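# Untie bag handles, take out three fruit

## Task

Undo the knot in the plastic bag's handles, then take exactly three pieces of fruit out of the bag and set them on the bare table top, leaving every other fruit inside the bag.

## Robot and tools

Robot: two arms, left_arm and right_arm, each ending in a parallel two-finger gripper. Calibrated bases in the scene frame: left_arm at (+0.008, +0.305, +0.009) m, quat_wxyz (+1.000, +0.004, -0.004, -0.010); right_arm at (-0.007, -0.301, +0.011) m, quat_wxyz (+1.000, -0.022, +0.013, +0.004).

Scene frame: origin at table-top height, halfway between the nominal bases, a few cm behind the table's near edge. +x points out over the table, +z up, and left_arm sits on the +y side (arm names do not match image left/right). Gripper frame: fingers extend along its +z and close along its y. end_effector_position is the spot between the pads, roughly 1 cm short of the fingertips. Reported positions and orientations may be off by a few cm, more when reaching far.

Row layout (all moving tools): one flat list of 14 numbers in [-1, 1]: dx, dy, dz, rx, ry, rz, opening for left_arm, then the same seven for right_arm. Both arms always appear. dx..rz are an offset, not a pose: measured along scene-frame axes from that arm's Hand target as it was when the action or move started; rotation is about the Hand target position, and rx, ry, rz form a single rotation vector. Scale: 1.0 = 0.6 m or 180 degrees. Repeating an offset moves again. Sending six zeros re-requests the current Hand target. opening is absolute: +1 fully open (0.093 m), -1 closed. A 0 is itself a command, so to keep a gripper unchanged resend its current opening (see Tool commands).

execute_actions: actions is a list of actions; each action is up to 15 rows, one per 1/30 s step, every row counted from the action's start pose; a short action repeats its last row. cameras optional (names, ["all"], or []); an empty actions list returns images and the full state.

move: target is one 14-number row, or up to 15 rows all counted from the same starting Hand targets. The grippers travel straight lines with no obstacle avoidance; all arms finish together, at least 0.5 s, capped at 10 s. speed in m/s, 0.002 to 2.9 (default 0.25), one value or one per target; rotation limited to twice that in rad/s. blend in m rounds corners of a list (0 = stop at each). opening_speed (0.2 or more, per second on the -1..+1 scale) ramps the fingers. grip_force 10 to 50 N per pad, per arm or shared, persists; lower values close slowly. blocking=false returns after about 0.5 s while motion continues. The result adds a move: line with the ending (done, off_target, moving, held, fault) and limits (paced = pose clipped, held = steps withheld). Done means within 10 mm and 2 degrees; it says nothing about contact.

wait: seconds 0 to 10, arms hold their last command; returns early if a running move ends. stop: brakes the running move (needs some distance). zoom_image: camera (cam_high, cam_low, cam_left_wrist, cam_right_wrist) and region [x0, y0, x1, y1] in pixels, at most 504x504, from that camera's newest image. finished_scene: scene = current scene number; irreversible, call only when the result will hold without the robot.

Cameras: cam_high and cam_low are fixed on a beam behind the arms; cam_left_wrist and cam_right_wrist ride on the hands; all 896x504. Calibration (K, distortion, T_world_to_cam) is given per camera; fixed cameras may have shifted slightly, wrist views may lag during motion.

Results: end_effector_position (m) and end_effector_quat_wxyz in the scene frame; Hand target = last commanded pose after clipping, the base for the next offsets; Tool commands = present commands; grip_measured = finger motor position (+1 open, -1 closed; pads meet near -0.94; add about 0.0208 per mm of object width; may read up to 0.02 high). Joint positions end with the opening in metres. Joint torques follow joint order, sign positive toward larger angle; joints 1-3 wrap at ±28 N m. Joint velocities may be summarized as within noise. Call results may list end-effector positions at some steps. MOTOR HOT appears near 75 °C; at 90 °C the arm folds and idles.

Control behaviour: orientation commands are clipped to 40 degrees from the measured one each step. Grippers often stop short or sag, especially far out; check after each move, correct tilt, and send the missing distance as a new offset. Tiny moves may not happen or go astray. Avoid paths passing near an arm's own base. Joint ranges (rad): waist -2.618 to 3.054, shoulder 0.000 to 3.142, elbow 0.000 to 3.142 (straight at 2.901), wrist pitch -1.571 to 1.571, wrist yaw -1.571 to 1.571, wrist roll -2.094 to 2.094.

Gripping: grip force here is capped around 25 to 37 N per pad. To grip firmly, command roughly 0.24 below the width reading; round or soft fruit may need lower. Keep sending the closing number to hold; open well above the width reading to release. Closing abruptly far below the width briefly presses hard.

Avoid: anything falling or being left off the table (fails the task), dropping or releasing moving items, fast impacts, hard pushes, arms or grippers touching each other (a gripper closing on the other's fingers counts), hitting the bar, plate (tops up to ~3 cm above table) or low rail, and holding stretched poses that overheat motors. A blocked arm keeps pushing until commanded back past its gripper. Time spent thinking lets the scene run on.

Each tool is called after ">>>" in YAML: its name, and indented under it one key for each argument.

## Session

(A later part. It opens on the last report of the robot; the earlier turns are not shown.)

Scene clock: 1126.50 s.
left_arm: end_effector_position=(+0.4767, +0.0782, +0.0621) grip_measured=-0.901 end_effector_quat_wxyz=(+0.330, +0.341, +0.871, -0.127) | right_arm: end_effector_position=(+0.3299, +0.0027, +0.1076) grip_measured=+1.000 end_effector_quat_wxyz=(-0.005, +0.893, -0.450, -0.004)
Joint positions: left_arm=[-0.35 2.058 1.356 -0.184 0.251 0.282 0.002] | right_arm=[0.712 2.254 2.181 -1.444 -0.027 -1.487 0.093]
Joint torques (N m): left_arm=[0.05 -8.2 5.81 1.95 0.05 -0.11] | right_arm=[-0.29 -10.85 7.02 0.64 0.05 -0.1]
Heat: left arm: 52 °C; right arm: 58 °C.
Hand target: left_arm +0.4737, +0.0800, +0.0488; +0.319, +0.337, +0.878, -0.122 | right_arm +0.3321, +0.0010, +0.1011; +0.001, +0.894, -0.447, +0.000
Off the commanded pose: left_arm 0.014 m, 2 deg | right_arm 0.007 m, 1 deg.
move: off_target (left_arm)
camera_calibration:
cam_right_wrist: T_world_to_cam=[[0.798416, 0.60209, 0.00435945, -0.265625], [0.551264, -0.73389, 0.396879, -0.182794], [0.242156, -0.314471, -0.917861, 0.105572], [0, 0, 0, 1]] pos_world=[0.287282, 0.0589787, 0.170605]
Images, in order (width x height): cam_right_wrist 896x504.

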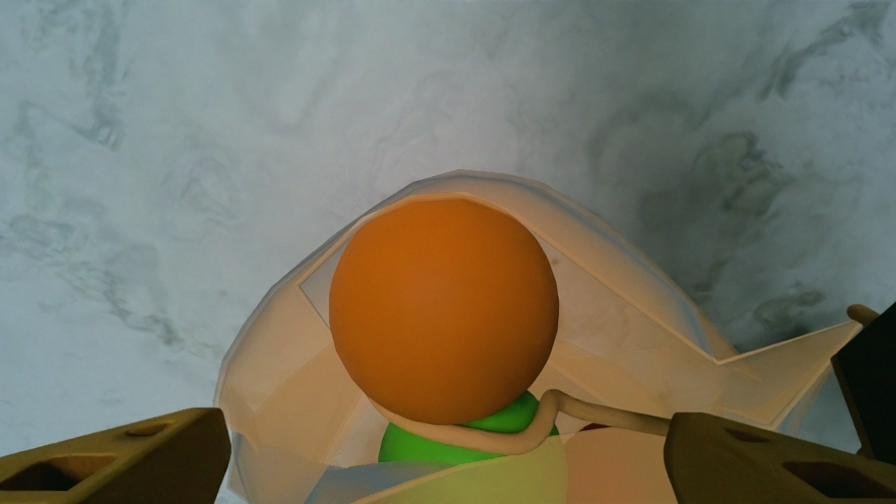

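>>> move:
  target: [0,0,0,0,0,0,-1, 0.003,-0.007,-0.11,0,0,0,1]
  speed: 0.08
  cameras: ["cam_right_wrist"]

Scene clock: 1142.17 s.
left_arm: end_effector_position=(+0.4767, +0.0782, +0.0621) grip_measured=-0.901 end_effector_quat_wxyz=(+0.330, +0.341, +0.871, -0.127) | right_arm: end_effector_position=(+0.3313, +0.0025, +0.0437) grip_measured=+1.000 end_effector_quat_wxyz=(-0.008, +0.895, -0.447, -0.003)
Joint positions: left_arm=[-0.35 2.058 1.356 -0.184 0.251 0.282 0.002] | right_arm=[0.712 2.254 1.927 -1.184 -0.026 -1.494 0.093]
Joint torques (N m): left_arm=[-0.05 -8.18 5.83 1.93 0.03 -0.11] | right_arm=[-0.79 -10.61 6.71 0.68 0.05 -0.09]
Heat: left arm: 52 °C; right arm: 57 °C.
Hand target: left_arm +0.4737, +0.0800, +0.0488; +0.319, +0.337, +0.878, -0.122 | right_arm +0.3339, -0.0032, +0.0352; +0.001, +0.895, -0.447, +0.000
Off the commanded pose: left_arm 0.014 m, 2 deg | right_arm 0.011 m, 1 deg.
move: off_target (left_arm, right_arm)
camera_calibration:
cam_right_wrist: T_world_to_cam=[[0.793673, 0.608252, 0.0106217, -0.265159], [0.554988, -0.731102, 0.396835, -0.159563], [0.249141, -0.309063, -0.917828, 0.0442021], [0, 0, 0, 1]] pos_world=[0.287992, 0.0582879, 0.106706]
Images, in order (width x height): cam_right_wrist 896x504.

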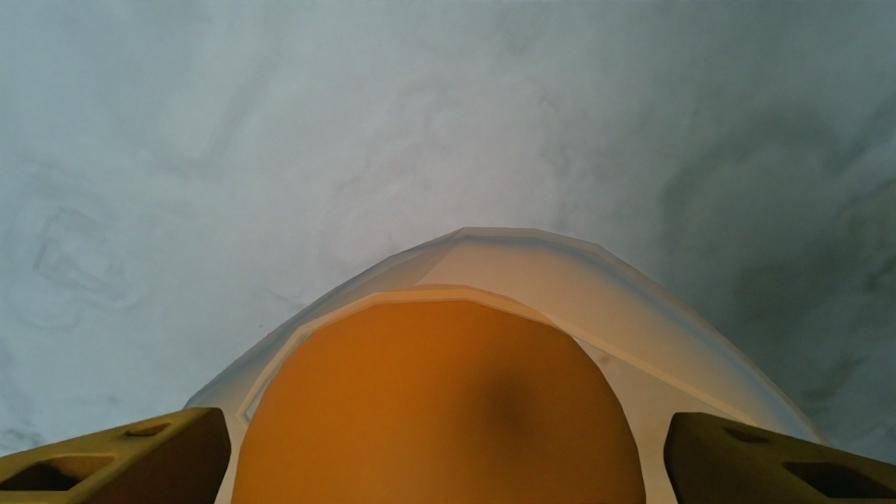

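>>> move:
  target: [0,0,0,0,0,0,-1, 0,0,0.12,0,0,0,1]
  speed: 0.1
  cameras: ["cam_left_wrist","cam_low","cam_right_wrist"]

>>> zoom_image:
  camera: "cam_right_wrist"
  region: [200, 100, 700, 500]

Scene clock: 1173.30 s.
left_arm: end_effector_position=(+0.4767, +0.0782, +0.0621) grip_measured=-0.901 end_effector_quat_wxyz=(+0.330, +0.341, +0.871, -0.127) | right_arm: end_effector_position=(+0.3294, +0.0020, +0.1009) grip_measured=+1.000 end_effector_quat_wxyz=(-0.002, +0.895, -0.446, -0.005)
Joint positions: left_arm=[-0.35 2.058 1.356 -0.184 0.251 0.282 0.002] | right_arm=[0.712 2.254 2.154 -1.424 -0.026 -1.497 0.093]
Joint torques (N m): left_arm=[0.02 -8.17 5.79 1.94 0.03 -0.11] | right_arm=[-1.06 -11.43 11.03 0.22 0.03 -0.1]
Heat: left arm: 51 °C; right arm: 56 °C.
Hand target: left_arm +0.4737, +0.0800, +0.0488; +0.319, +0.337, +0.878, -0.122 | right_arm +0.3340, -0.0032, +0.1072; +0.001, +0.894, -0.447, +0.000
Off the commanded pose: left_arm 0.014 m, 2 deg | right_arm 0.009 m, 1 deg.
move: off_target (left_arm)
camera_calibration:
cam_left_wrist: T_world_to_cam=[[-0.683908, -0.729561, -0.00332485, 0.382474], [-0.697568, 0.655239, -0.289932, 0.338983], [0.213701, -0.195967, -0.957042, 0.061939], [0, 0, 0, 1]] pos_world=[0.484804, 0.0690616, 0.158832]
cam_right_wrist: T_world_to_cam=[[0.79246, 0.609922, -0.00151376, -0.262274], [0.560104, -0.726746, 0.397649, -0.183315], [0.241435, -0.315969, -0.917536, 0.0995141], [0, 0, 0, 1]] pos_world=[0.28649, 0.0581868, 0.163806]
Images, in order (width x height): cam_low 896x504, cam_left_wrist 896x504, cam_right_wrist 896x504.

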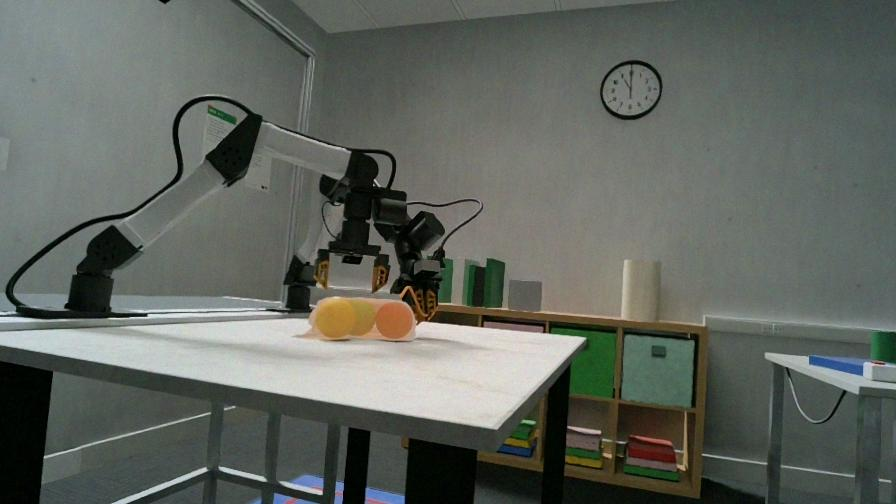

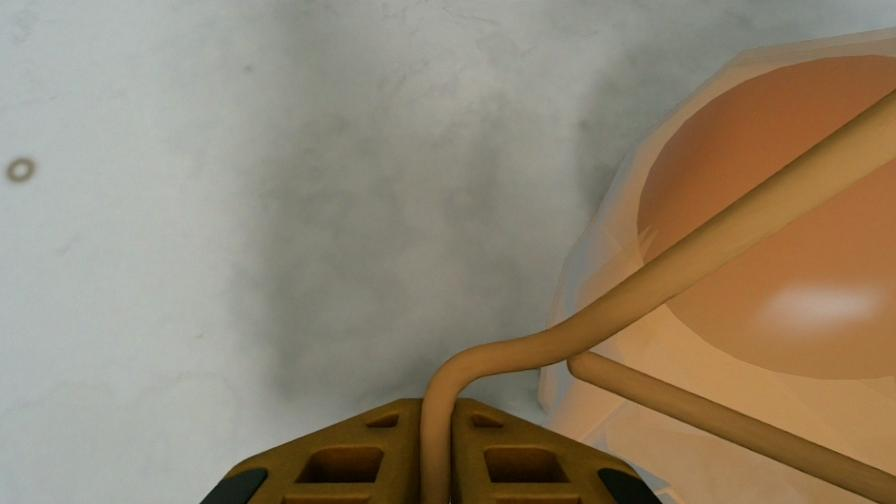

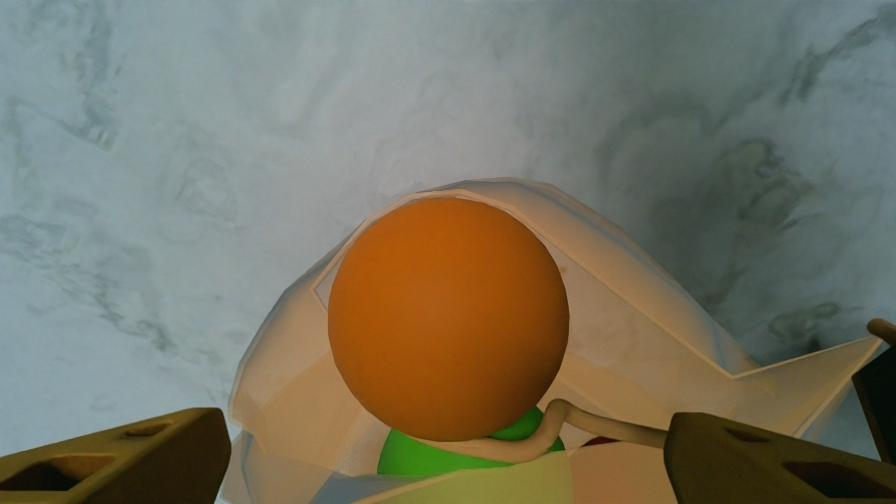

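Scaled by 1.008 from the camera's 896x504 image, which has a finer 1280x720 frame.

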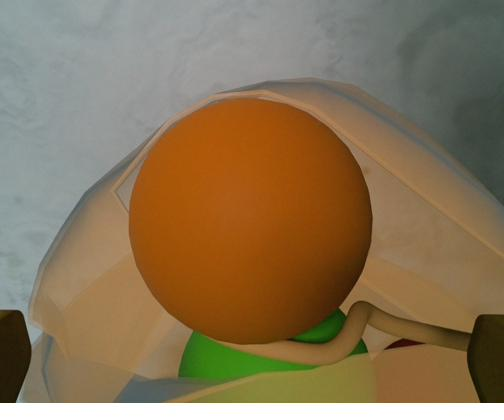

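>>> move:
  target: [0,0,0,0,0,0,-1, 0.0,0.0,-0.122,0,0,0,1]
  speed: 0.08

>>> move:
  target: [0,0,0,0,0,0,-1, 0,0,0,0,0,0,0.3]
  opening_speed: 0.4
  cameras: ["cam_right_wrist"]

Scene clock: 1203.73 s.
left_arm: end_effector_position=(+0.4767, +0.0782, +0.0621) grip_measured=-0.901 end_effector_quat_wxyz=(+0.330, +0.341, +0.871, -0.127) | right_arm: end_effector_position=(+0.3314, +0.0026, +0.0427) grip_measured=+1.000 end_effector_quat_wxyz=(-0.008, +0.895, -0.446, -0.003)
Joint positions: left_arm=[-0.35 2.058 1.356 -0.184 0.251 0.282 0.002] | right_arm=[0.712 2.254 1.923 -1.18 -0.026 -1.497 0.093]
Joint torques (N m): left_arm=[-0.01 -8.17 5.83 1.92 0.04 -0.11] | right_arm=[-0.88 -10.66 6.61 0.65 0.06 -0.06]
Heat: left arm: 51 °C; right arm: 56 °C.
Hand target: left_arm +0.4737, +0.0800, +0.0488; +0.319, +0.337, +0.878, -0.122 | right_arm +0.3339, -0.0032, +0.0340; +0.001, +0.894, -0.447, +0.000
Off the commanded pose: left_arm 0.014 m, 2 deg | right_arm 0.011 m, 1 deg.
move: off_target (left_arm, right_arm)

Scene clock: 1205.70 s.
left_arm: end_effector_position=(+0.4767, +0.0782, +0.0621) grip_measured=-0.901 end_effector_quat_wxyz=(+0.330, +0.341, +0.871, -0.127) | right_arm: end_effector_position=(+0.3315, +0.0027, +0.0427) grip_measured=+0.359 end_effector_quat_wxyz=(-0.008, +0.895, -0.446, -0.003)
Joint positions: left_arm=[-0.35 2.058 1.356 -0.184 0.251 0.282 0.002] | right_arm=[0.712 2.254 1.923 -1.179 -0.026 -1.497 0.062]
Joint torques (N m): left_arm=[-0.09 -8.16 5.85 1.93 0.03 -0.11] | right_arm=[-0.94 -10.59 6.6 0.7 0.06 -0.08]
Heat: left arm: 51 °C; right arm: 56 °C.
Hand target: left_arm +0.4737, +0.0800, +0.0488; +0.319, +0.337, +0.878, -0.122 | right_arm +0.3340, -0.0032, +0.0340; +0.001, +0.894, -0.447, +0.000
Off the commanded pose: left_arm 0.014 m, 2 deg | right_arm 0.011 m, 1 deg.
move: off_target (left_arm, right_arm)
camera_calibration:
cam_right_wrist: T_world_to_cam=[[0.792253, 0.610071, 0.0121721, -0.264935], [0.556204, -0.730216, 0.396764, -0.159544], [0.250943, -0.307567, -0.91784, 0.0427968], [0, 0, 0, 1]] pos_world=[0.287895, 0.0582906, 0.105807]
Images, in order (width x height): cam_right_wrist 896x504.

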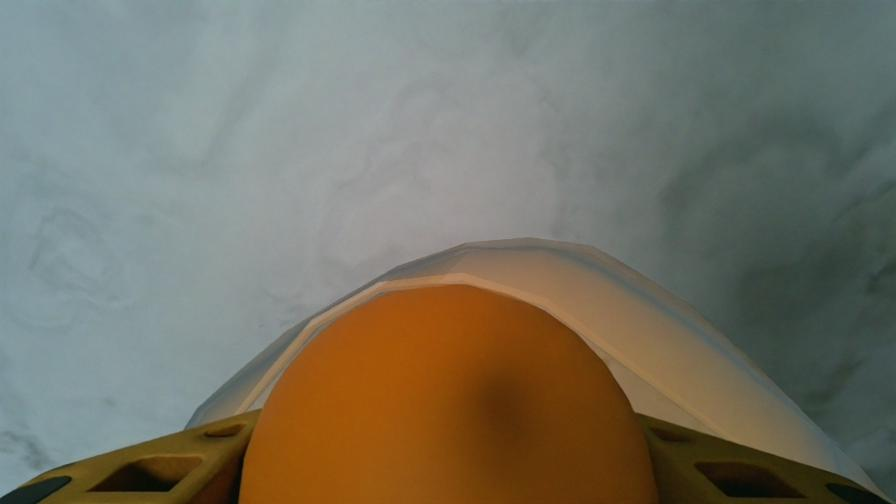

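>>> move:
  target: [0,0,0,0,0,0,-1, 0,0,0.13,0,0,0,0.3]
  speed: 0.06
  cameras: ["cam_right_wrist","cam_high","cam_low"]

>>> zoom_image:
  camera: "cam_low"
  region: [280, 200, 480, 360]

>>> zoom_image:
  camera: "cam_high"
  region: [400, 160, 560, 280]

Scene clock: 1217.53 s.
left_arm: end_effector_position=(+0.4767, +0.0782, +0.0621) grip_measured=-0.901 end_effector_quat_wxyz=(+0.330, +0.341, +0.871, -0.127) | right_arm: end_effector_position=(+0.3291, +0.0018, +0.1064) grip_measured=+0.359 end_effector_quat_wxyz=(-0.002, +0.895, -0.446, -0.005)
Joint positions: left_arm=[-0.35 2.058 1.356 -0.184 0.251 0.282 0.002] | right_arm=[0.712 2.254 2.176 -1.445 -0.026 -1.497 0.062]
Joint torques (N m): left_arm=[-0.05 -8.12 5.78 1.92 0.06 -0.11] | right_arm=[-1.09 -11.1 11.34 0.2 0.05 -0.08]
Heat: left arm: 51 °C; right arm: 56 °C.
Hand target: left_arm +0.4737, +0.0800, +0.0488; +0.319, +0.337, +0.878, -0.122 | right_arm +0.3340, -0.0032, +0.1120; +0.001, +0.895, -0.447, +0.000
Off the commanded pose: left_arm 0.014 m, 2 deg | right_arm 0.009 m, 1 deg.
move: off_target (left_arm)
camera_calibration:
cam_right_wrist: T_world_to_cam=[[0.792226, 0.610227, -0.000829751, -0.261894], [0.560174, -0.726705, 0.397624, -0.185481], [0.242038, -0.315473, -0.917548, 0.104487], [0, 0, 0, 1]] pos_world=[0.286091, 0.0579873, 0.169406]
Images, in order (width x height): cam_high 896x504, cam_low 896x504, cam_right_wrist 896x504.

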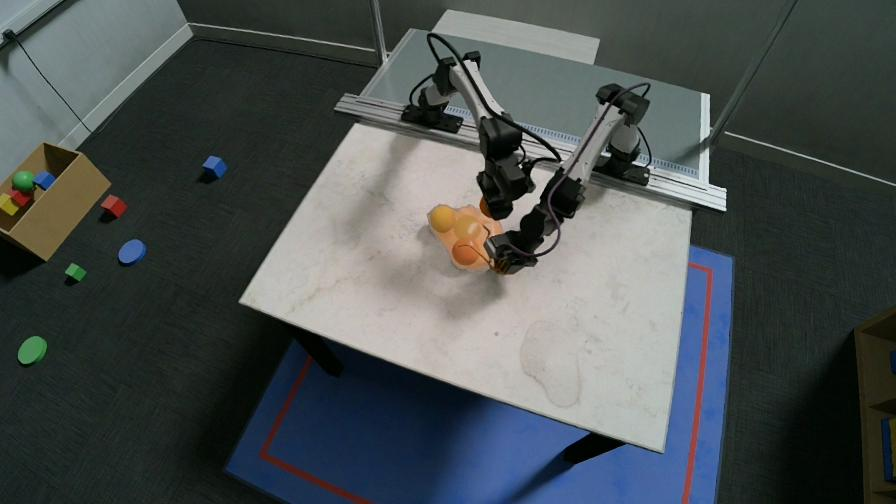

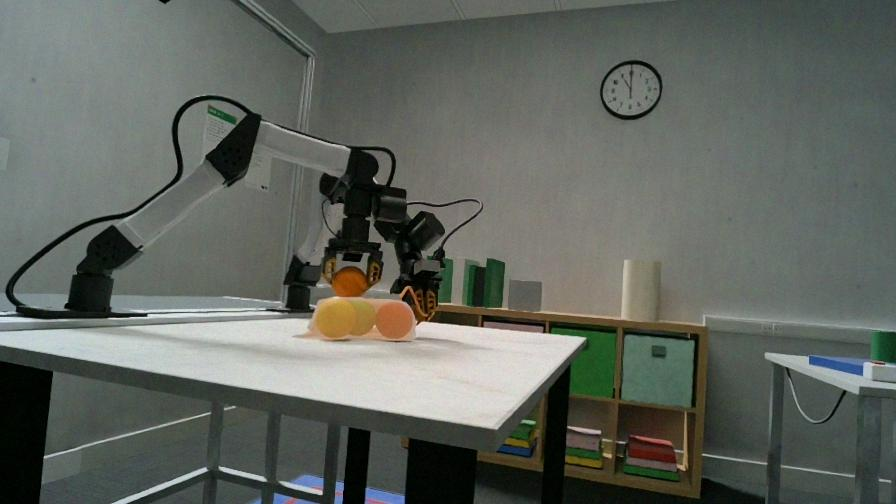

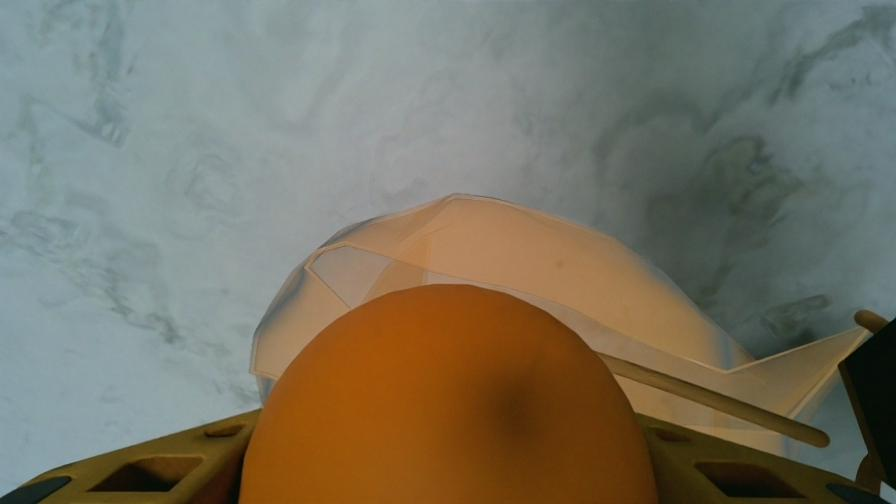

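Scaled by 2.520 from the camera's 896x504 image, which has a finer 1280x720 frame.

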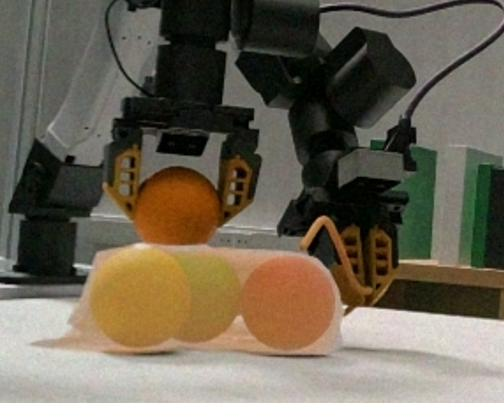

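Scaled by 3.150 from the camera's 896x504 image, which has a finer 1280x720 frame.

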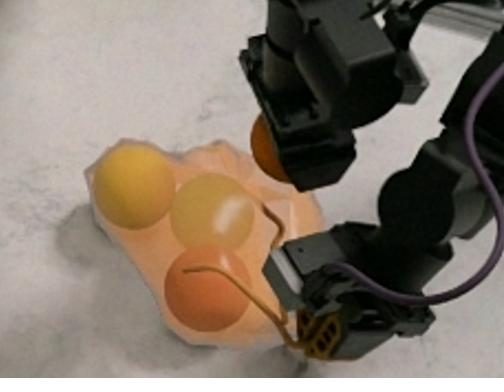

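>>> move:
  target:
    - [0,0,0,0,0,0,-1, -0.02,-0.02,0.1,0,0,0,0.3]
    - [0,0,0,0,0,0,-1, -0.057,-0.595,0.09,0,0,-0.705,0.3]
    - [0,0,0,0,0,0,-1, -0.057,-0.595,-0.07,0,0,-0.705,0.3]
  speed: [0.1,0.25,0.12]
  blend: 0.03

>>> move:
  target: [0,0,0,0,0,0,-1, 0,0,-0.045,0,0,0,0.3]
  speed: 0.04
  cameras: ["cam_right_wrist","cam_low"]

Scene clock: 1234.50 s.
left_arm: end_effector_position=(+0.4767, +0.0782, +0.0621) grip_measured=-0.901 end_effector_quat_wxyz=(+0.330, +0.341, +0.871, -0.127) | right_arm: end_effector_position=(+0.2988, -0.3619, +0.0756) grip_measured=+0.359 end_effector_quat_wxyz=(+0.000, -0.003, +1.000, -0.004)
Joint positions: left_arm=[-0.35 2.058 1.356 -0.184 0.251 0.282 0.002] | right_arm=[-0.237 1.729 1.24 -1.064 -0.041 -0.235 0.062]
Joint torques (N m): left_arm=[-0.03 -8.12 5.83 1.94 0.04 -0.12] | right_arm=[0.01 -6.48 6.72 0.74 -0.1 0.1]
Heat: left arm: 50 °C; right arm: 56 °C.
Hand target: left_arm +0.4737, +0.0800, +0.0488; +0.319, +0.337, +0.878, -0.122 | right_arm +0.2997, -0.3602, +0.0701; +0.000, +0.000, +1.000, +0.001
Off the commanded pose: left_arm 0.014 m, 2 deg | right_arm 0.006 m, 1 deg.
move: off_target (left_arm)

Scene clock: 1235.77 s.
left_arm: end_effector_position=(+0.4767, +0.0782, +0.0621) grip_measured=-0.901 end_effector_quat_wxyz=(+0.330, +0.341, +0.871, -0.127) | right_arm: end_effector_position=(+0.2995, -0.3625, +0.0490) grip_measured=+0.359 end_effector_quat_wxyz=(+0.001, -0.003, +1.000, -0.004)
Joint positions: left_arm=[-0.35 2.058 1.356 -0.184 0.251 0.282 0.002] | right_arm=[-0.234 1.762 1.169 -0.958 -0.041 -0.23 0.062]
Joint torques (N m): left_arm=[0.06 -8.1 5.81 1.93 0.05 -0.11] | right_arm=[0.17 -6.43 6.52 0.74 -0.1 0.12]
Heat: left arm: 50 °C; right arm: 56 °C.
Hand target: left_arm +0.4737, +0.0800, +0.0488; +0.319, +0.337, +0.878, -0.122 | right_arm +0.2996, -0.3602, +0.0430; +0.000, +0.000, +1.000, +0.001
Off the commanded pose: left_arm 0.014 m, 2 deg | right_arm 0.006 m, 1 deg.
move: off_target (left_arm)
camera_calibration:
cam_right_wrist: T_world_to_cam=[[0.0143971, -0.999868, 0.00746855, -0.367311], [-0.913882, -0.0101275, 0.405853, 0.289932], [-0.405724, -0.0126685, -0.913908, 0.247559], [0, 0, 0, 1]] pos_world=[0.370692, -0.361191, 0.11132]
Images, in order (width x height): cam_low 896x504, cam_right_wrist 896x504.

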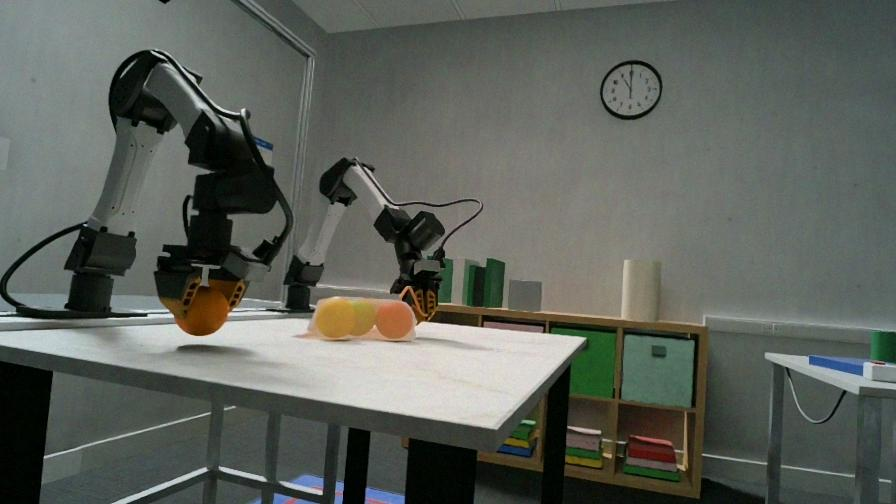

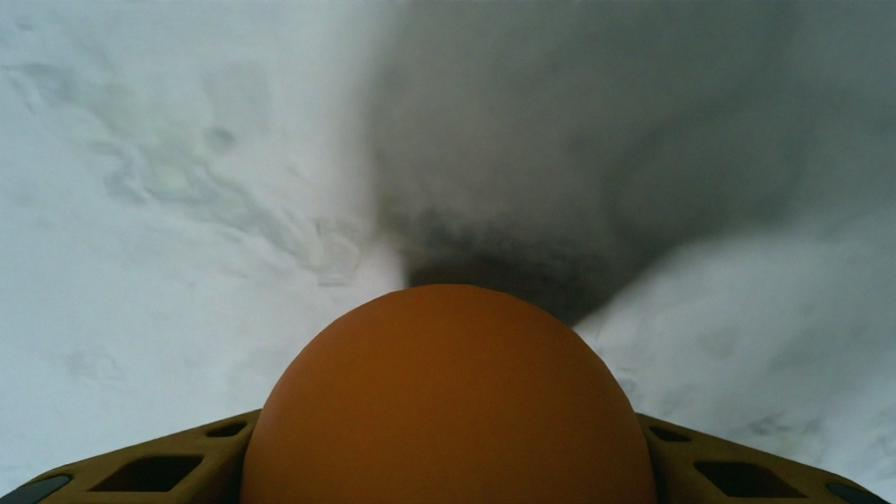

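>>> move:
  target: [0,0,0,0,0,0,-1, 0,0,-0.013,0,0,0,0.3]
  speed: 0.03

>>> move:
  target: [0,0,0,0,0,0,-1, 0,0,-0.005,0,0,0,0.3]
  speed: 0.03

>>> move:
  target: [0,0,0,0,0,0,-1, 0,0,-0.005,0,0,0,0.3]
  speed: 0.03
  cameras: ["cam_low"]

>>> zoom_image:
  camera: "cam_low"
  region: [140, 240, 280, 350]

Scene clock: 1245.33 s.
left_arm: end_effector_position=(+0.4767, +0.0782, +0.0621) grip_measured=-0.901 end_effector_quat_wxyz=(+0.330, +0.341, +0.871, -0.127) | right_arm: end_effector_position=(+0.2998, -0.3629, +0.0415) grip_measured=+0.359 end_effector_quat_wxyz=(+0.002, -0.002, +1.000, -0.004)
Joint positions: left_arm=[-0.35 2.058 1.356 -0.184 0.251 0.282 0.002] | right_arm=[-0.234 1.773 1.15 -0.927 -0.041 -0.229 0.062]
Joint torques (N m): left_arm=[-0.01 -8.14 5.82 1.92 0.04 -0.12] | right_arm=[0.29 -6.5 6.49 0.74 -0.08 0.09]
Heat: left arm: 50 °C; right arm: 56 °C.
Hand target: left_arm +0.4737, +0.0800, +0.0488; +0.319, +0.337, +0.878, -0.122 | right_arm +0.2996, -0.3602, +0.0352; +0.000, +0.000, +1.000, +0.001
Off the commanded pose: left_arm 0.014 m, 2 deg | right_arm 0.007 m, 1 deg.
move: off_target (left_arm)

Scene clock: 1246.10 s.
left_arm: end_effector_position=(+0.4767, +0.0782, +0.0621) grip_measured=-0.901 end_effector_quat_wxyz=(+0.330, +0.341, +0.871, -0.127) | right_arm: end_effector_position=(+0.3025, -0.3635, +0.0416) grip_measured=+0.359 end_effector_quat_wxyz=(+0.007, -0.002, +1.000, -0.005)
Joint positions: left_arm=[-0.35 2.058 1.356 -0.184 0.251 0.282 0.002] | right_arm=[-0.234 1.773 1.15 -0.916 -0.041 -0.229 0.062]
Joint torques (N m): left_arm=[0.01 -8.17 5.85 1.94 0.05 -0.11] | right_arm=[0.18 -6.13 5.78 0.78 -0.09 0.08]
Heat: left arm: 50 °C; right arm: 56 °C.
Hand target: left_arm +0.4737, +0.0800, +0.0488; +0.319, +0.337, +0.878, -0.122 | right_arm +0.2997, -0.3602, +0.0322; +0.000, +0.000, +1.000, +0.001
Off the commanded pose: left_arm 0.014 m, 2 deg | right_arm 0.010 m, 1 deg.
move: off_target (left_arm)

Scene clock: 1246.80 s.
left_arm: end_effector_position=(+0.4767, +0.0782, +0.0621) grip_measured=-0.901 end_effector_quat_wxyz=(+0.330, +0.341, +0.871, -0.127) | right_arm: end_effector_position=(+0.2997, -0.3631, +0.0372) grip_measured=+0.359 end_effector_quat_wxyz=(+0.002, -0.002, +1.000, -0.004)
Joint positions: left_arm=[-0.35 2.058 1.356 -0.184 0.251 0.282 0.002] | right_arm=[-0.234 1.779 1.14 -0.91 -0.041 -0.229 0.062]
Joint torques (N m): left_arm=[-0.05 -8.14 5.79 1.92 0.04 -0.1] | right_arm=[0.14 -6.23 6.02 0.79 -0.12 0.1]
Heat: left arm: 50 °C; right arm: 56 °C.
Hand target: left_arm +0.4737, +0.0800, +0.0488; +0.319, +0.337, +0.878, -0.122 | right_arm +0.2997, -0.3602, +0.0292; +0.000, +0.000, +1.000, +0.001
Off the commanded pose: left_arm 0.014 m, 2 deg | right_arm 0.009 m, 1 deg.
move: off_target (left_arm)
Images, in order (width x height): cam_low 896x504.

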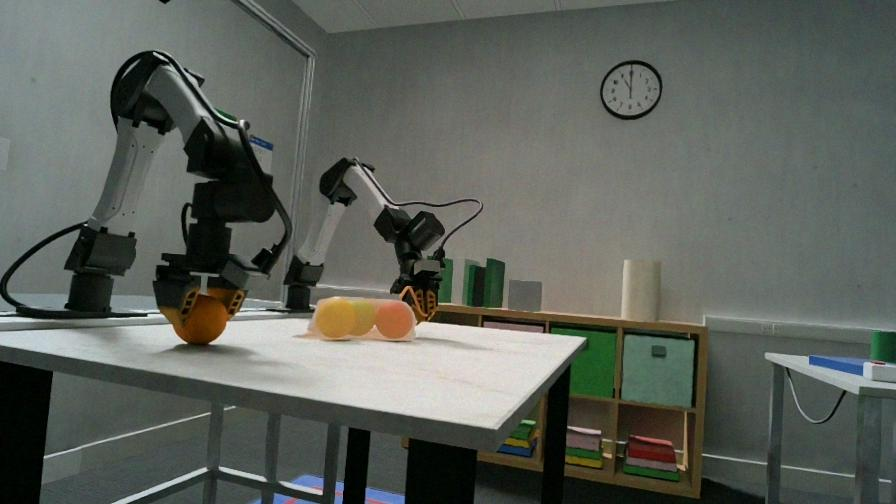

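Scaled by 3.600 from the camera's 896x504 image, which has a finer 1280x720 frame.

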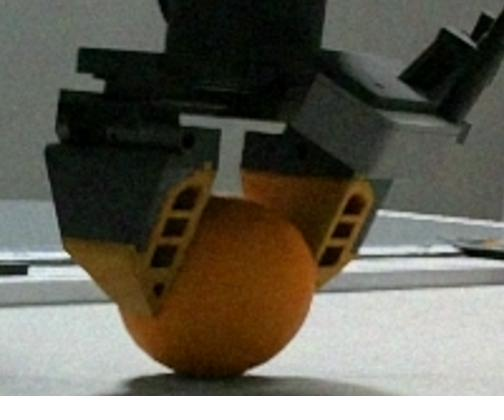

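>>> move:
  target: [0,0,0,0,0,0,-1, 0,0,-0.005,0,0,0,0.3]
  speed: 0.03

>>> move:
  target: [0,0,0,0,0,0,-1, 0,0,-0.005,0,0,0,0.3]
  speed: 0.03
  cameras: ["cam_low"]

>>> zoom_image:
  camera: "cam_low"
  region: [140, 240, 280, 350]

Scene clock: 1256.67 s.
left_arm: end_effector_position=(+0.4767, +0.0782, +0.0621) grip_measured=-0.901 end_effector_quat_wxyz=(+0.330, +0.341, +0.871, -0.127) | right_arm: end_effector_position=(+0.3006, -0.3634, +0.0364) grip_measured=+0.359 end_effector_quat_wxyz=(+0.004, -0.001, +1.000, -0.005)
Joint positions: left_arm=[-0.35 2.058 1.356 -0.184 0.251 0.282 0.002] | right_arm=[-0.234 1.779 1.136 -0.901 -0.041 -0.228 0.062]
Joint torques (N m): left_arm=[-0.09 -8.18 5.81 1.91 0.03 -0.11] | right_arm=[0.38 -5.82 5.83 0.85 -0.11 0.11]
Heat: left arm: 50 °C; right arm: 55 °C.
Hand target: left_arm +0.4737, +0.0800, +0.0488; +0.319, +0.337, +0.878, -0.122 | right_arm +0.2997, -0.3602, +0.0263; +0.000, +0.000, +1.000, +0.001
Off the commanded pose: left_arm 0.014 m, 2 deg | right_arm 0.011 m, 1 deg.
move: off_target (left_arm, right_arm)

Scene clock: 1257.37 s.
left_arm: end_effector_position=(+0.4767, +0.0782, +0.0621) grip_measured=-0.901 end_effector_quat_wxyz=(+0.330, +0.341, +0.871, -0.127) | right_arm: end_effector_position=(+0.3006, -0.3633, +0.0357) grip_measured=+0.359 end_effector_quat_wxyz=(+0.005, -0.001, +1.000, -0.005)
Joint positions: left_arm=[-0.35 2.058 1.356 -0.184 0.251 0.282 0.002] | right_arm=[-0.234 1.779 1.133 -0.897 -0.041 -0.227 0.062]
Joint torques (N m): left_arm=[-0.06 -8.17 5.75 1.92 0.03 -0.1] | right_arm=[0.31 -5.34 5.26 0.98 -0.1 0.08]
Heat: left arm: 50 °C; right arm: 55 °C.
Hand target: left_arm +0.4737, +0.0800, +0.0488; +0.319, +0.337, +0.878, -0.122 | right_arm +0.2997, -0.3602, +0.0232; +0.000, +0.000, +1.000, +0.001
Off the commanded pose: left_arm 0.014 m, 2 deg | right_arm 0.013 m, 1 deg.
move: off_target (left_arm, right_arm)
Images, in order (width x height): cam_low 896x504.

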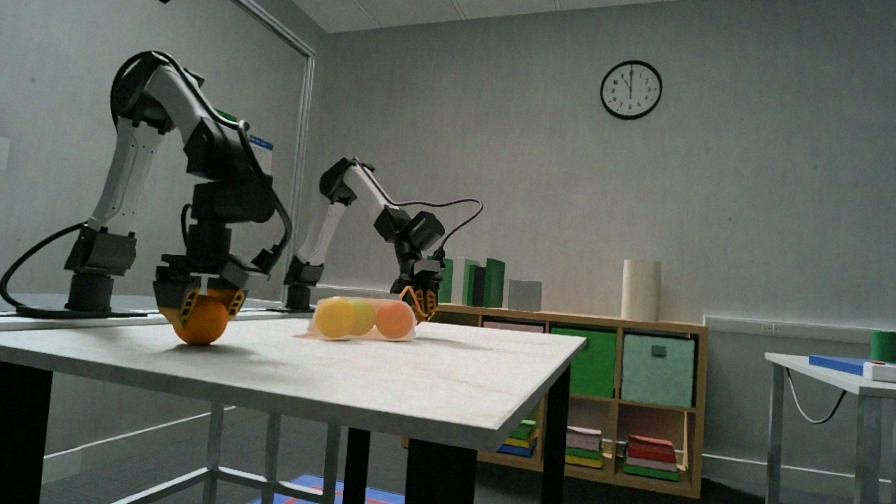

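Scaled by 3.600 from the camera's 896x504 image, which has a finer 1280x720 frame.

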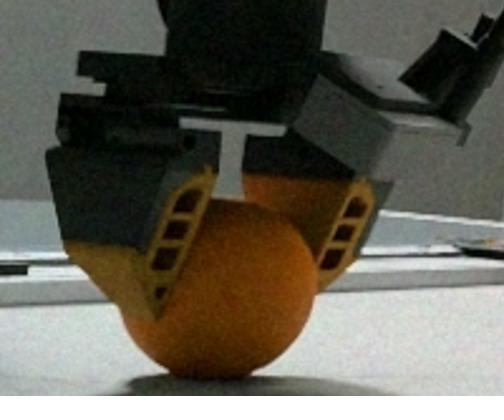

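>>> move:
  target: [0,0,0,0,0,0,-1, 0,0,0.008,0,0,0,0.95]
  opening_speed: 0.35
  speed: 0.03

>>> move:
  target:
    - [0,0,0,0,0,0,-1, 0,0,0.2,0,0,0,0.95]
    - [0,0,0,0,0,0,-1, 0.06,0.35,0.29,0,0,0,0.0]
  speed: [0.08,0.25]
  blend: 0.02
  cameras: ["cam_right_wrist","cam_high"]

>>> zoom_image:
  camera: "cam_right_wrist"
  region: [200, 0, 700, 400]

>>> zoom_image:
  camera: "cam_high"
  region: [340, 140, 560, 280]

Scene clock: 1271.60 s.
left_arm: end_effector_position=(+0.4767, +0.0782, +0.0621) grip_measured=-0.901 end_effector_quat_wxyz=(+0.330, +0.341, +0.871, -0.127) | right_arm: end_effector_position=(+0.3006, -0.3633, +0.0357) grip_measured=+0.948 end_effector_quat_wxyz=(+0.005, -0.001, +1.000, -0.005)
Joint positions: left_arm=[-0.35 2.058 1.356 -0.184 0.251 0.282 0.002] | right_arm=[-0.234 1.779 1.133 -0.897 -0.041 -0.227 0.091]
Joint torques (N m): left_arm=[-0.05 -8.12 5.81 1.93 0.04 -0.11] | right_arm=[0.24 -6.08 6.37 0.77 -0.11 0.1]
Heat: left arm: 50 °C; right arm: 53 °C.
Hand target: left_arm +0.4737, +0.0800, +0.0488; +0.319, +0.337, +0.878, -0.122 | right_arm +0.2997, -0.3602, +0.0280; +0.000, +0.000, +1.000, +0.001
Off the commanded pose: left_arm 0.014 m, 2 deg | right_arm 0.008 m, 1 deg.
move: off_target (left_arm)

Scene clock: 1275.30 s.
left_arm: end_effector_position=(+0.4767, +0.0782, +0.0621) grip_measured=-0.901 end_effector_quat_wxyz=(+0.330, +0.341, +0.871, -0.127) | right_arm: end_effector_position=(+0.3339, -0.1474, +0.1984) grip_measured=+0.002 end_effector_quat_wxyz=(+0.022, -0.006, +1.000, +0.016)
Joint positions: left_arm=[-0.35 2.058 1.356 -0.184 0.251 0.282 0.002] | right_arm=[0.38 1.893 1.975 -1.558 -0.044 0.378 0.045]
Joint torques (N m): left_arm=[-0.01 -8.16 5.83 1.93 0.06 -0.1] | right_arm=[-0.49 -7.68 10.89 0.43 0.12 0.11]
Heat: left arm: 50 °C; right arm: 54 °C.
Hand target: left_arm +0.4737, +0.0800, +0.0488; +0.319, +0.337, +0.878, -0.122 | right_arm +0.3356, -0.1502, +0.2020; +0.000, +0.000, +1.000, +0.001
Off the commanded pose: left_arm 0.014 m, 2 deg | right_arm 0.005 m, 3 deg.
joint sent to its limit (right arm) — joint 4 (wrist pitch), lower limit. The joint targets are off in orientation, not in position.
move: off_target (left_arm, right_arm); target 2's new opening was sent with right_arm's hand 0.005 m and 3 deg from that target
camera_calibration:
cam_right_wrist: T_world_to_cam=[[0.0228491, -0.999218, -0.0322759, -0.148651], [-0.930124, -0.0330833, 0.365752, 0.272925], [-0.366534, 0.0216635, -0.930153, 0.396036], [0, 0, 0, 1]] pos_world=[0.402411, -0.148085, 0.263753]
Images, in order (width x height): cam_high 896x504, cam_right_wrist 896x504.

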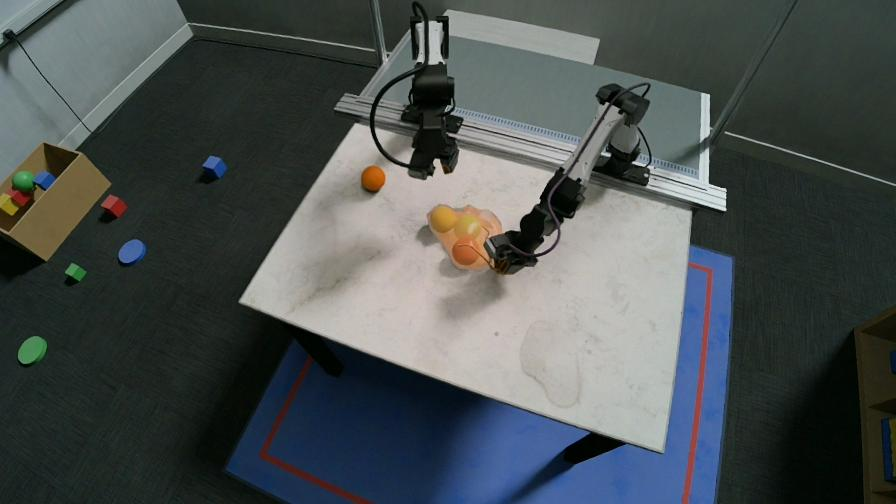

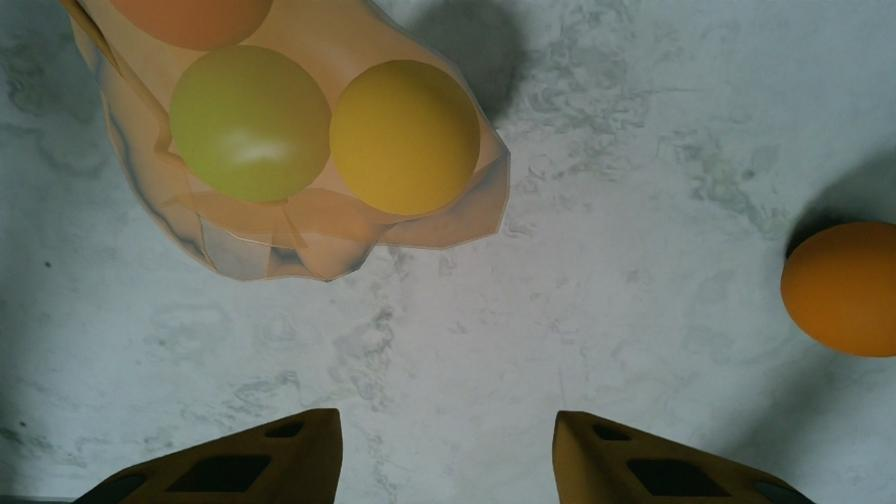

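Scaled by 1.008 from the camera's 896x504 image, which has a finer 1280x720 frame.

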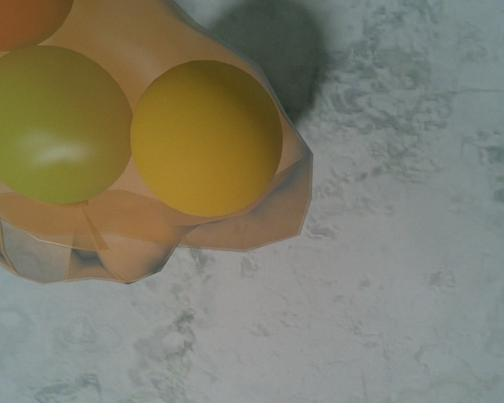

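Scaled by 2.291 from the camera's 896x504 image, which has a finer 1280x720 frame.

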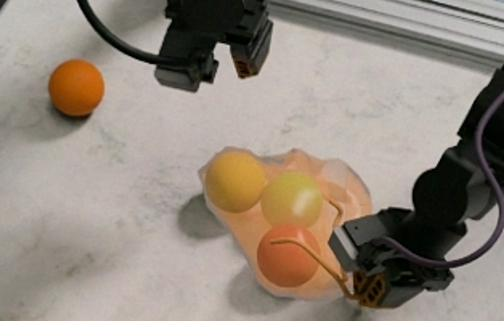

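>>> move:
  target: [0,0,0,0,0,0,-1, -0.08,0.15,0.0,0,0,0,0.0]
  speed: 0.2
  cameras: ["cam_right_wrist"]

>>> zoom_image:
  camera: "cam_right_wrist"
  region: [200, 0, 700, 350]

Scene clock: 1288.30 s.
left_arm: end_effector_position=(+0.4767, +0.0782, +0.0621) grip_measured=-0.901 end_effector_quat_wxyz=(+0.330, +0.341, +0.871, -0.127) | right_arm: end_effector_position=(+0.2851, -0.0585, +0.1981) grip_measured=+0.002 end_effector_quat_wxyz=(+0.018, -0.006, +1.000, +0.024)
Joint positions: left_arm=[-0.35 2.058 1.356 -0.184 0.251 0.282 0.002] | right_arm=[0.662 1.904 1.998 -1.559 -0.033 0.66 0.045]
Joint torques (N m): left_arm=[-0.03 -8.18 5.85 1.93 0.05 -0.1] | right_arm=[-0.43 -7.71 10.99 0.43 0.16 0.1]
Heat: left arm: 50 °C; right arm: 55 °C.
Hand target: left_arm +0.4737, +0.0800, +0.0488; +0.319, +0.337, +0.878, -0.122 | right_arm +0.2877, -0.0602, +0.2021; +0.000, +0.000, +1.000, +0.001
Off the commanded pose: left_arm 0.014 m, 2 deg | right_arm 0.005 m, 3 deg.
joint sent to its limit (right arm) — joint 4 (wrist pitch), lower limit. The joint targets are off in orientation, not in position.
move: off_target (left_arm, right_arm)
camera_calibration:
cam_right_wrist: T_world_to_cam=[[0.0215223, -0.998621, -0.0478869, -0.0552272], [-0.92709, -0.0378635, 0.372923, 0.22798], [-0.374222, 0.0363692, -0.926626, 0.378281], [0, 0, 0, 1]] pos_world=[0.354107, -0.0602767, 0.262861]
Images, in order (width x height): cam_right_wrist 896x504.

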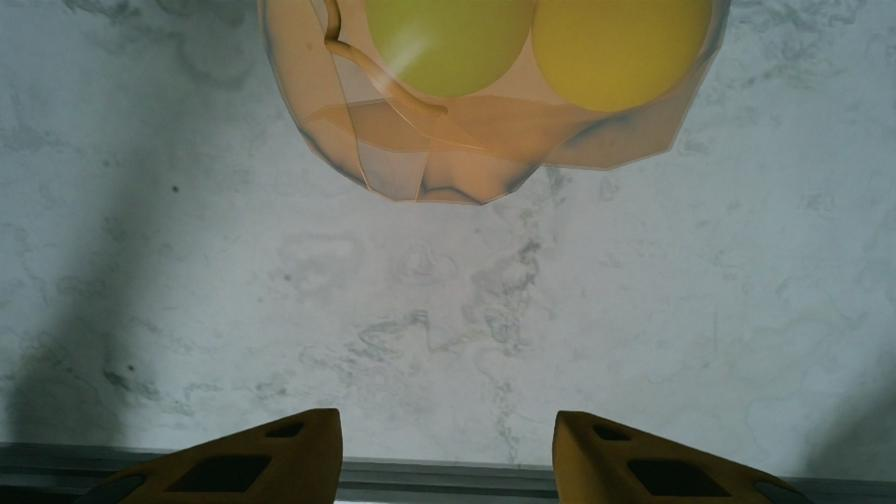

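Scaled by 1.008 from the camera's 896x504 image, which has a finer 1280x720 frame.

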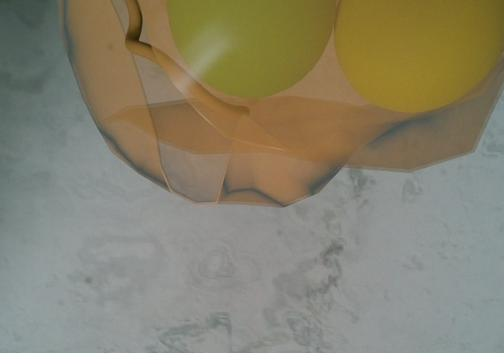

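>>> move:
  target: [0,0,0,0,0,0,-1, 0.08,0.0,0.04,0,0,0,0.0]
  speed: 0.2
  cameras: ["cam_right_wrist"]

>>> zoom_image:
  camera: "cam_right_wrist"
  region: [200, 50, 700, 350]

Scene clock: 1294.50 s.
left_arm: end_effector_position=(+0.4767, +0.0782, +0.0621) grip_measured=-0.901 end_effector_quat_wxyz=(+0.330, +0.341, +0.871, -0.127) | right_arm: end_effector_position=(+0.3321, -0.0579, +0.2224) grip_measured=+0.002 end_effector_quat_wxyz=(+0.070, +0.002, +0.996, +0.056)
Joint positions: left_arm=[-0.35 2.058 1.356 -0.184 0.251 0.282 0.002] | right_arm=[0.59 1.987 2.206 -1.564 -0.033 0.607 0.045]
Joint torques (N m): left_arm=[0.01 -8.12 5.81 1.93 0.05 -0.11] | right_arm=[-0.69 -8.34 10.96 0.79 0.12 -0.08]
Heat: left arm: 50 °C; right arm: 56 °C.
Hand target: left_arm +0.4737, +0.0800, +0.0488; +0.319, +0.337, +0.878, -0.122 | right_arm +0.3357, -0.0602, +0.2260; +0.000, +0.000, +1.000, +0.001
Off the commanded pose: left_arm 0.014 m, 2 deg | right_arm 0.006 m, 10 deg.
joint sent to its limit (right arm) — joint 4 (wrist pitch), lower limit. The joint targets are off in orientation, not in position.
move: off_target (left_arm, right_arm)
camera_calibration:
cam_right_wrist: T_world_to_cam=[[0.0135866, -0.993855, -0.109853, -0.0378213], [-0.961126, -0.0432812, 0.272698, 0.295854], [-0.275777, 0.101878, -0.955808, 0.395942], [0, 0, 0, 1]] pos_world=[0.394058, -0.0651217, 0.293611]
Images, in order (width x height): cam_right_wrist 896x504.

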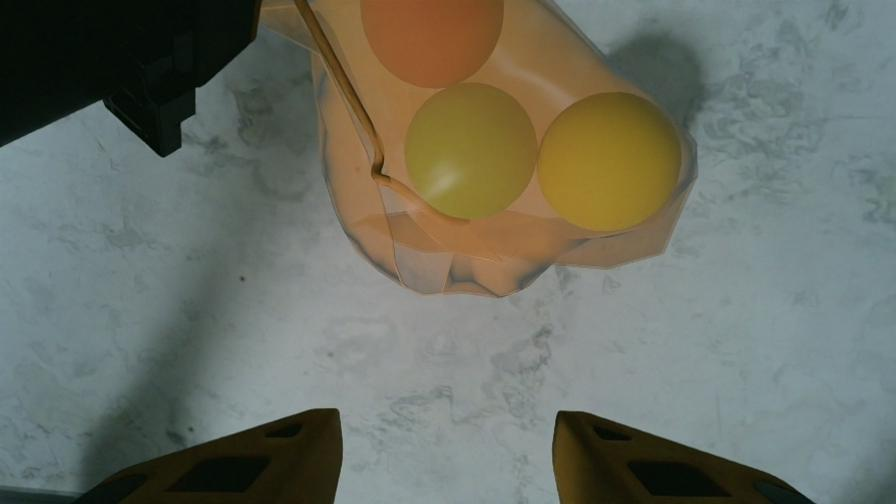

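Scaled by 1.008 from the camera's 896x504 image, which has a finer 1280x720 frame.

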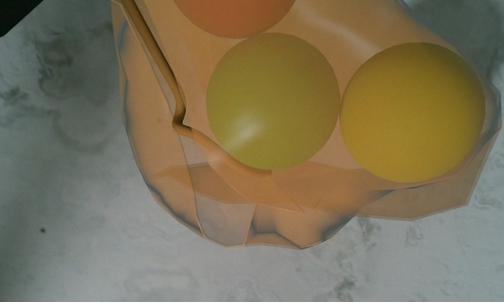

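>>> move:
  target: [0,0,-0.045,0,0,0,-1, 0,0,0,0,0,0,0.0]
  speed: 0.06

>>> move:
  target: [0,0,0,0,0,0,-0.3, 0,0,0,0,0,0,0.0]
  opening_speed: 0.5
  cameras: ["cam_left_wrist"]

Scene clock: 1364.73 s.
left_arm: end_effector_position=(+0.4780, +0.0780, +0.0367) grip_measured=-0.901 end_effector_quat_wxyz=(+0.332, +0.341, +0.870, -0.127) | right_arm: end_effector_position=(+0.3321, -0.0579, +0.2224) grip_measured=+0.002 end_effector_quat_wxyz=(+0.070, +0.001, +0.996, +0.056)
Joint positions: left_arm=[-0.35 2.107 1.316 -0.091 0.251 0.282 0.002] | right_arm=[0.59 1.987 2.206 -1.564 -0.033 0.606 0.045]
Joint torques (N m): left_arm=[-0.1 -8.08 5.57 1.91 0.04 -0.11] | right_arm=[-0.79 -8.31 11 0.76 0.11 -0.08]
Heat: left arm: 49 °C; right arm: 59 °C.
Hand target: left_arm +0.4737, +0.0800, +0.0218; +0.319, +0.337, +0.878, -0.122 | right_arm +0.3357, -0.0602, +0.2260; +0.000, +0.000, +1.000, +0.001
Off the commanded pose: left_arm 0.016 m, 2 deg | right_arm 0.006 m, 10 deg.
joint sent to its limit (right arm) — joint 4 (wrist pitch), lower limit. The joint targets are off in orientation, not in position.
move: off_target (left_arm, right_arm)

Scene clock: 1366.33 s.
left_arm: end_effector_position=(+0.4781, +0.0781, +0.0368) grip_measured=-0.302 end_effector_quat_wxyz=(+0.332, +0.341, +0.870, -0.127) | right_arm: end_effector_position=(+0.3321, -0.0579, +0.2224) grip_measured=+0.002 end_effector_quat_wxyz=(+0.070, +0.001, +0.996, +0.056)
Joint positions: left_arm=[-0.35 2.107 1.316 -0.09 0.25 0.282 0.031] | right_arm=[0.59 1.987 2.206 -1.564 -0.033 0.606 0.045]
Joint torques (N m): left_arm=[-0.09 -8.1 5.48 1.93 0.05 -0.11] | right_arm=[-0.79 -8.28 11.04 0.77 0.1 -0.09]
Heat: left arm: 49 °C; right arm: 59 °C.
Hand target: left_arm +0.4738, +0.0800, +0.0219; +0.319, +0.337, +0.878, -0.122 | right_arm +0.3357, -0.0602, +0.2260; +0.000, +0.000, +1.000, +0.001
Off the commanded pose: left_arm 0.016 m, 2 deg | right_arm 0.006 m, 10 deg.
joint sent to its limit (right arm) — joint 4 (wrist pitch), lower limit. The joint targets are off in orientation, not in position.
move: off_target (left_arm, right_arm)
camera_calibration:
cam_left_wrist: T_world_to_cam=[[-0.683176, -0.730237, -0.00504212, 0.383057], [-0.696993, 0.654104, -0.293852, 0.332725], [0.21788, -0.197238, -0.955838, 0.0353877], [0, 0, 0, 1]] pos_world=[0.485892, 0.0690654, 0.133528]
Images, in order (width x height): cam_left_wrist 896x504.

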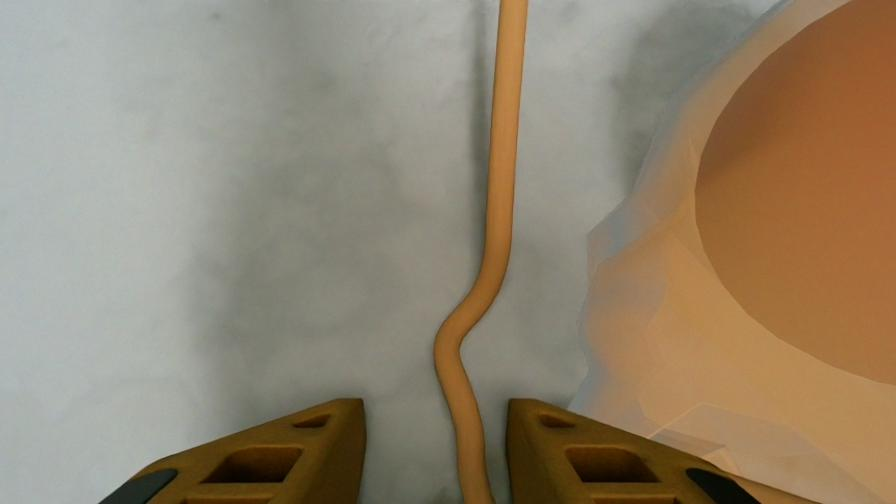

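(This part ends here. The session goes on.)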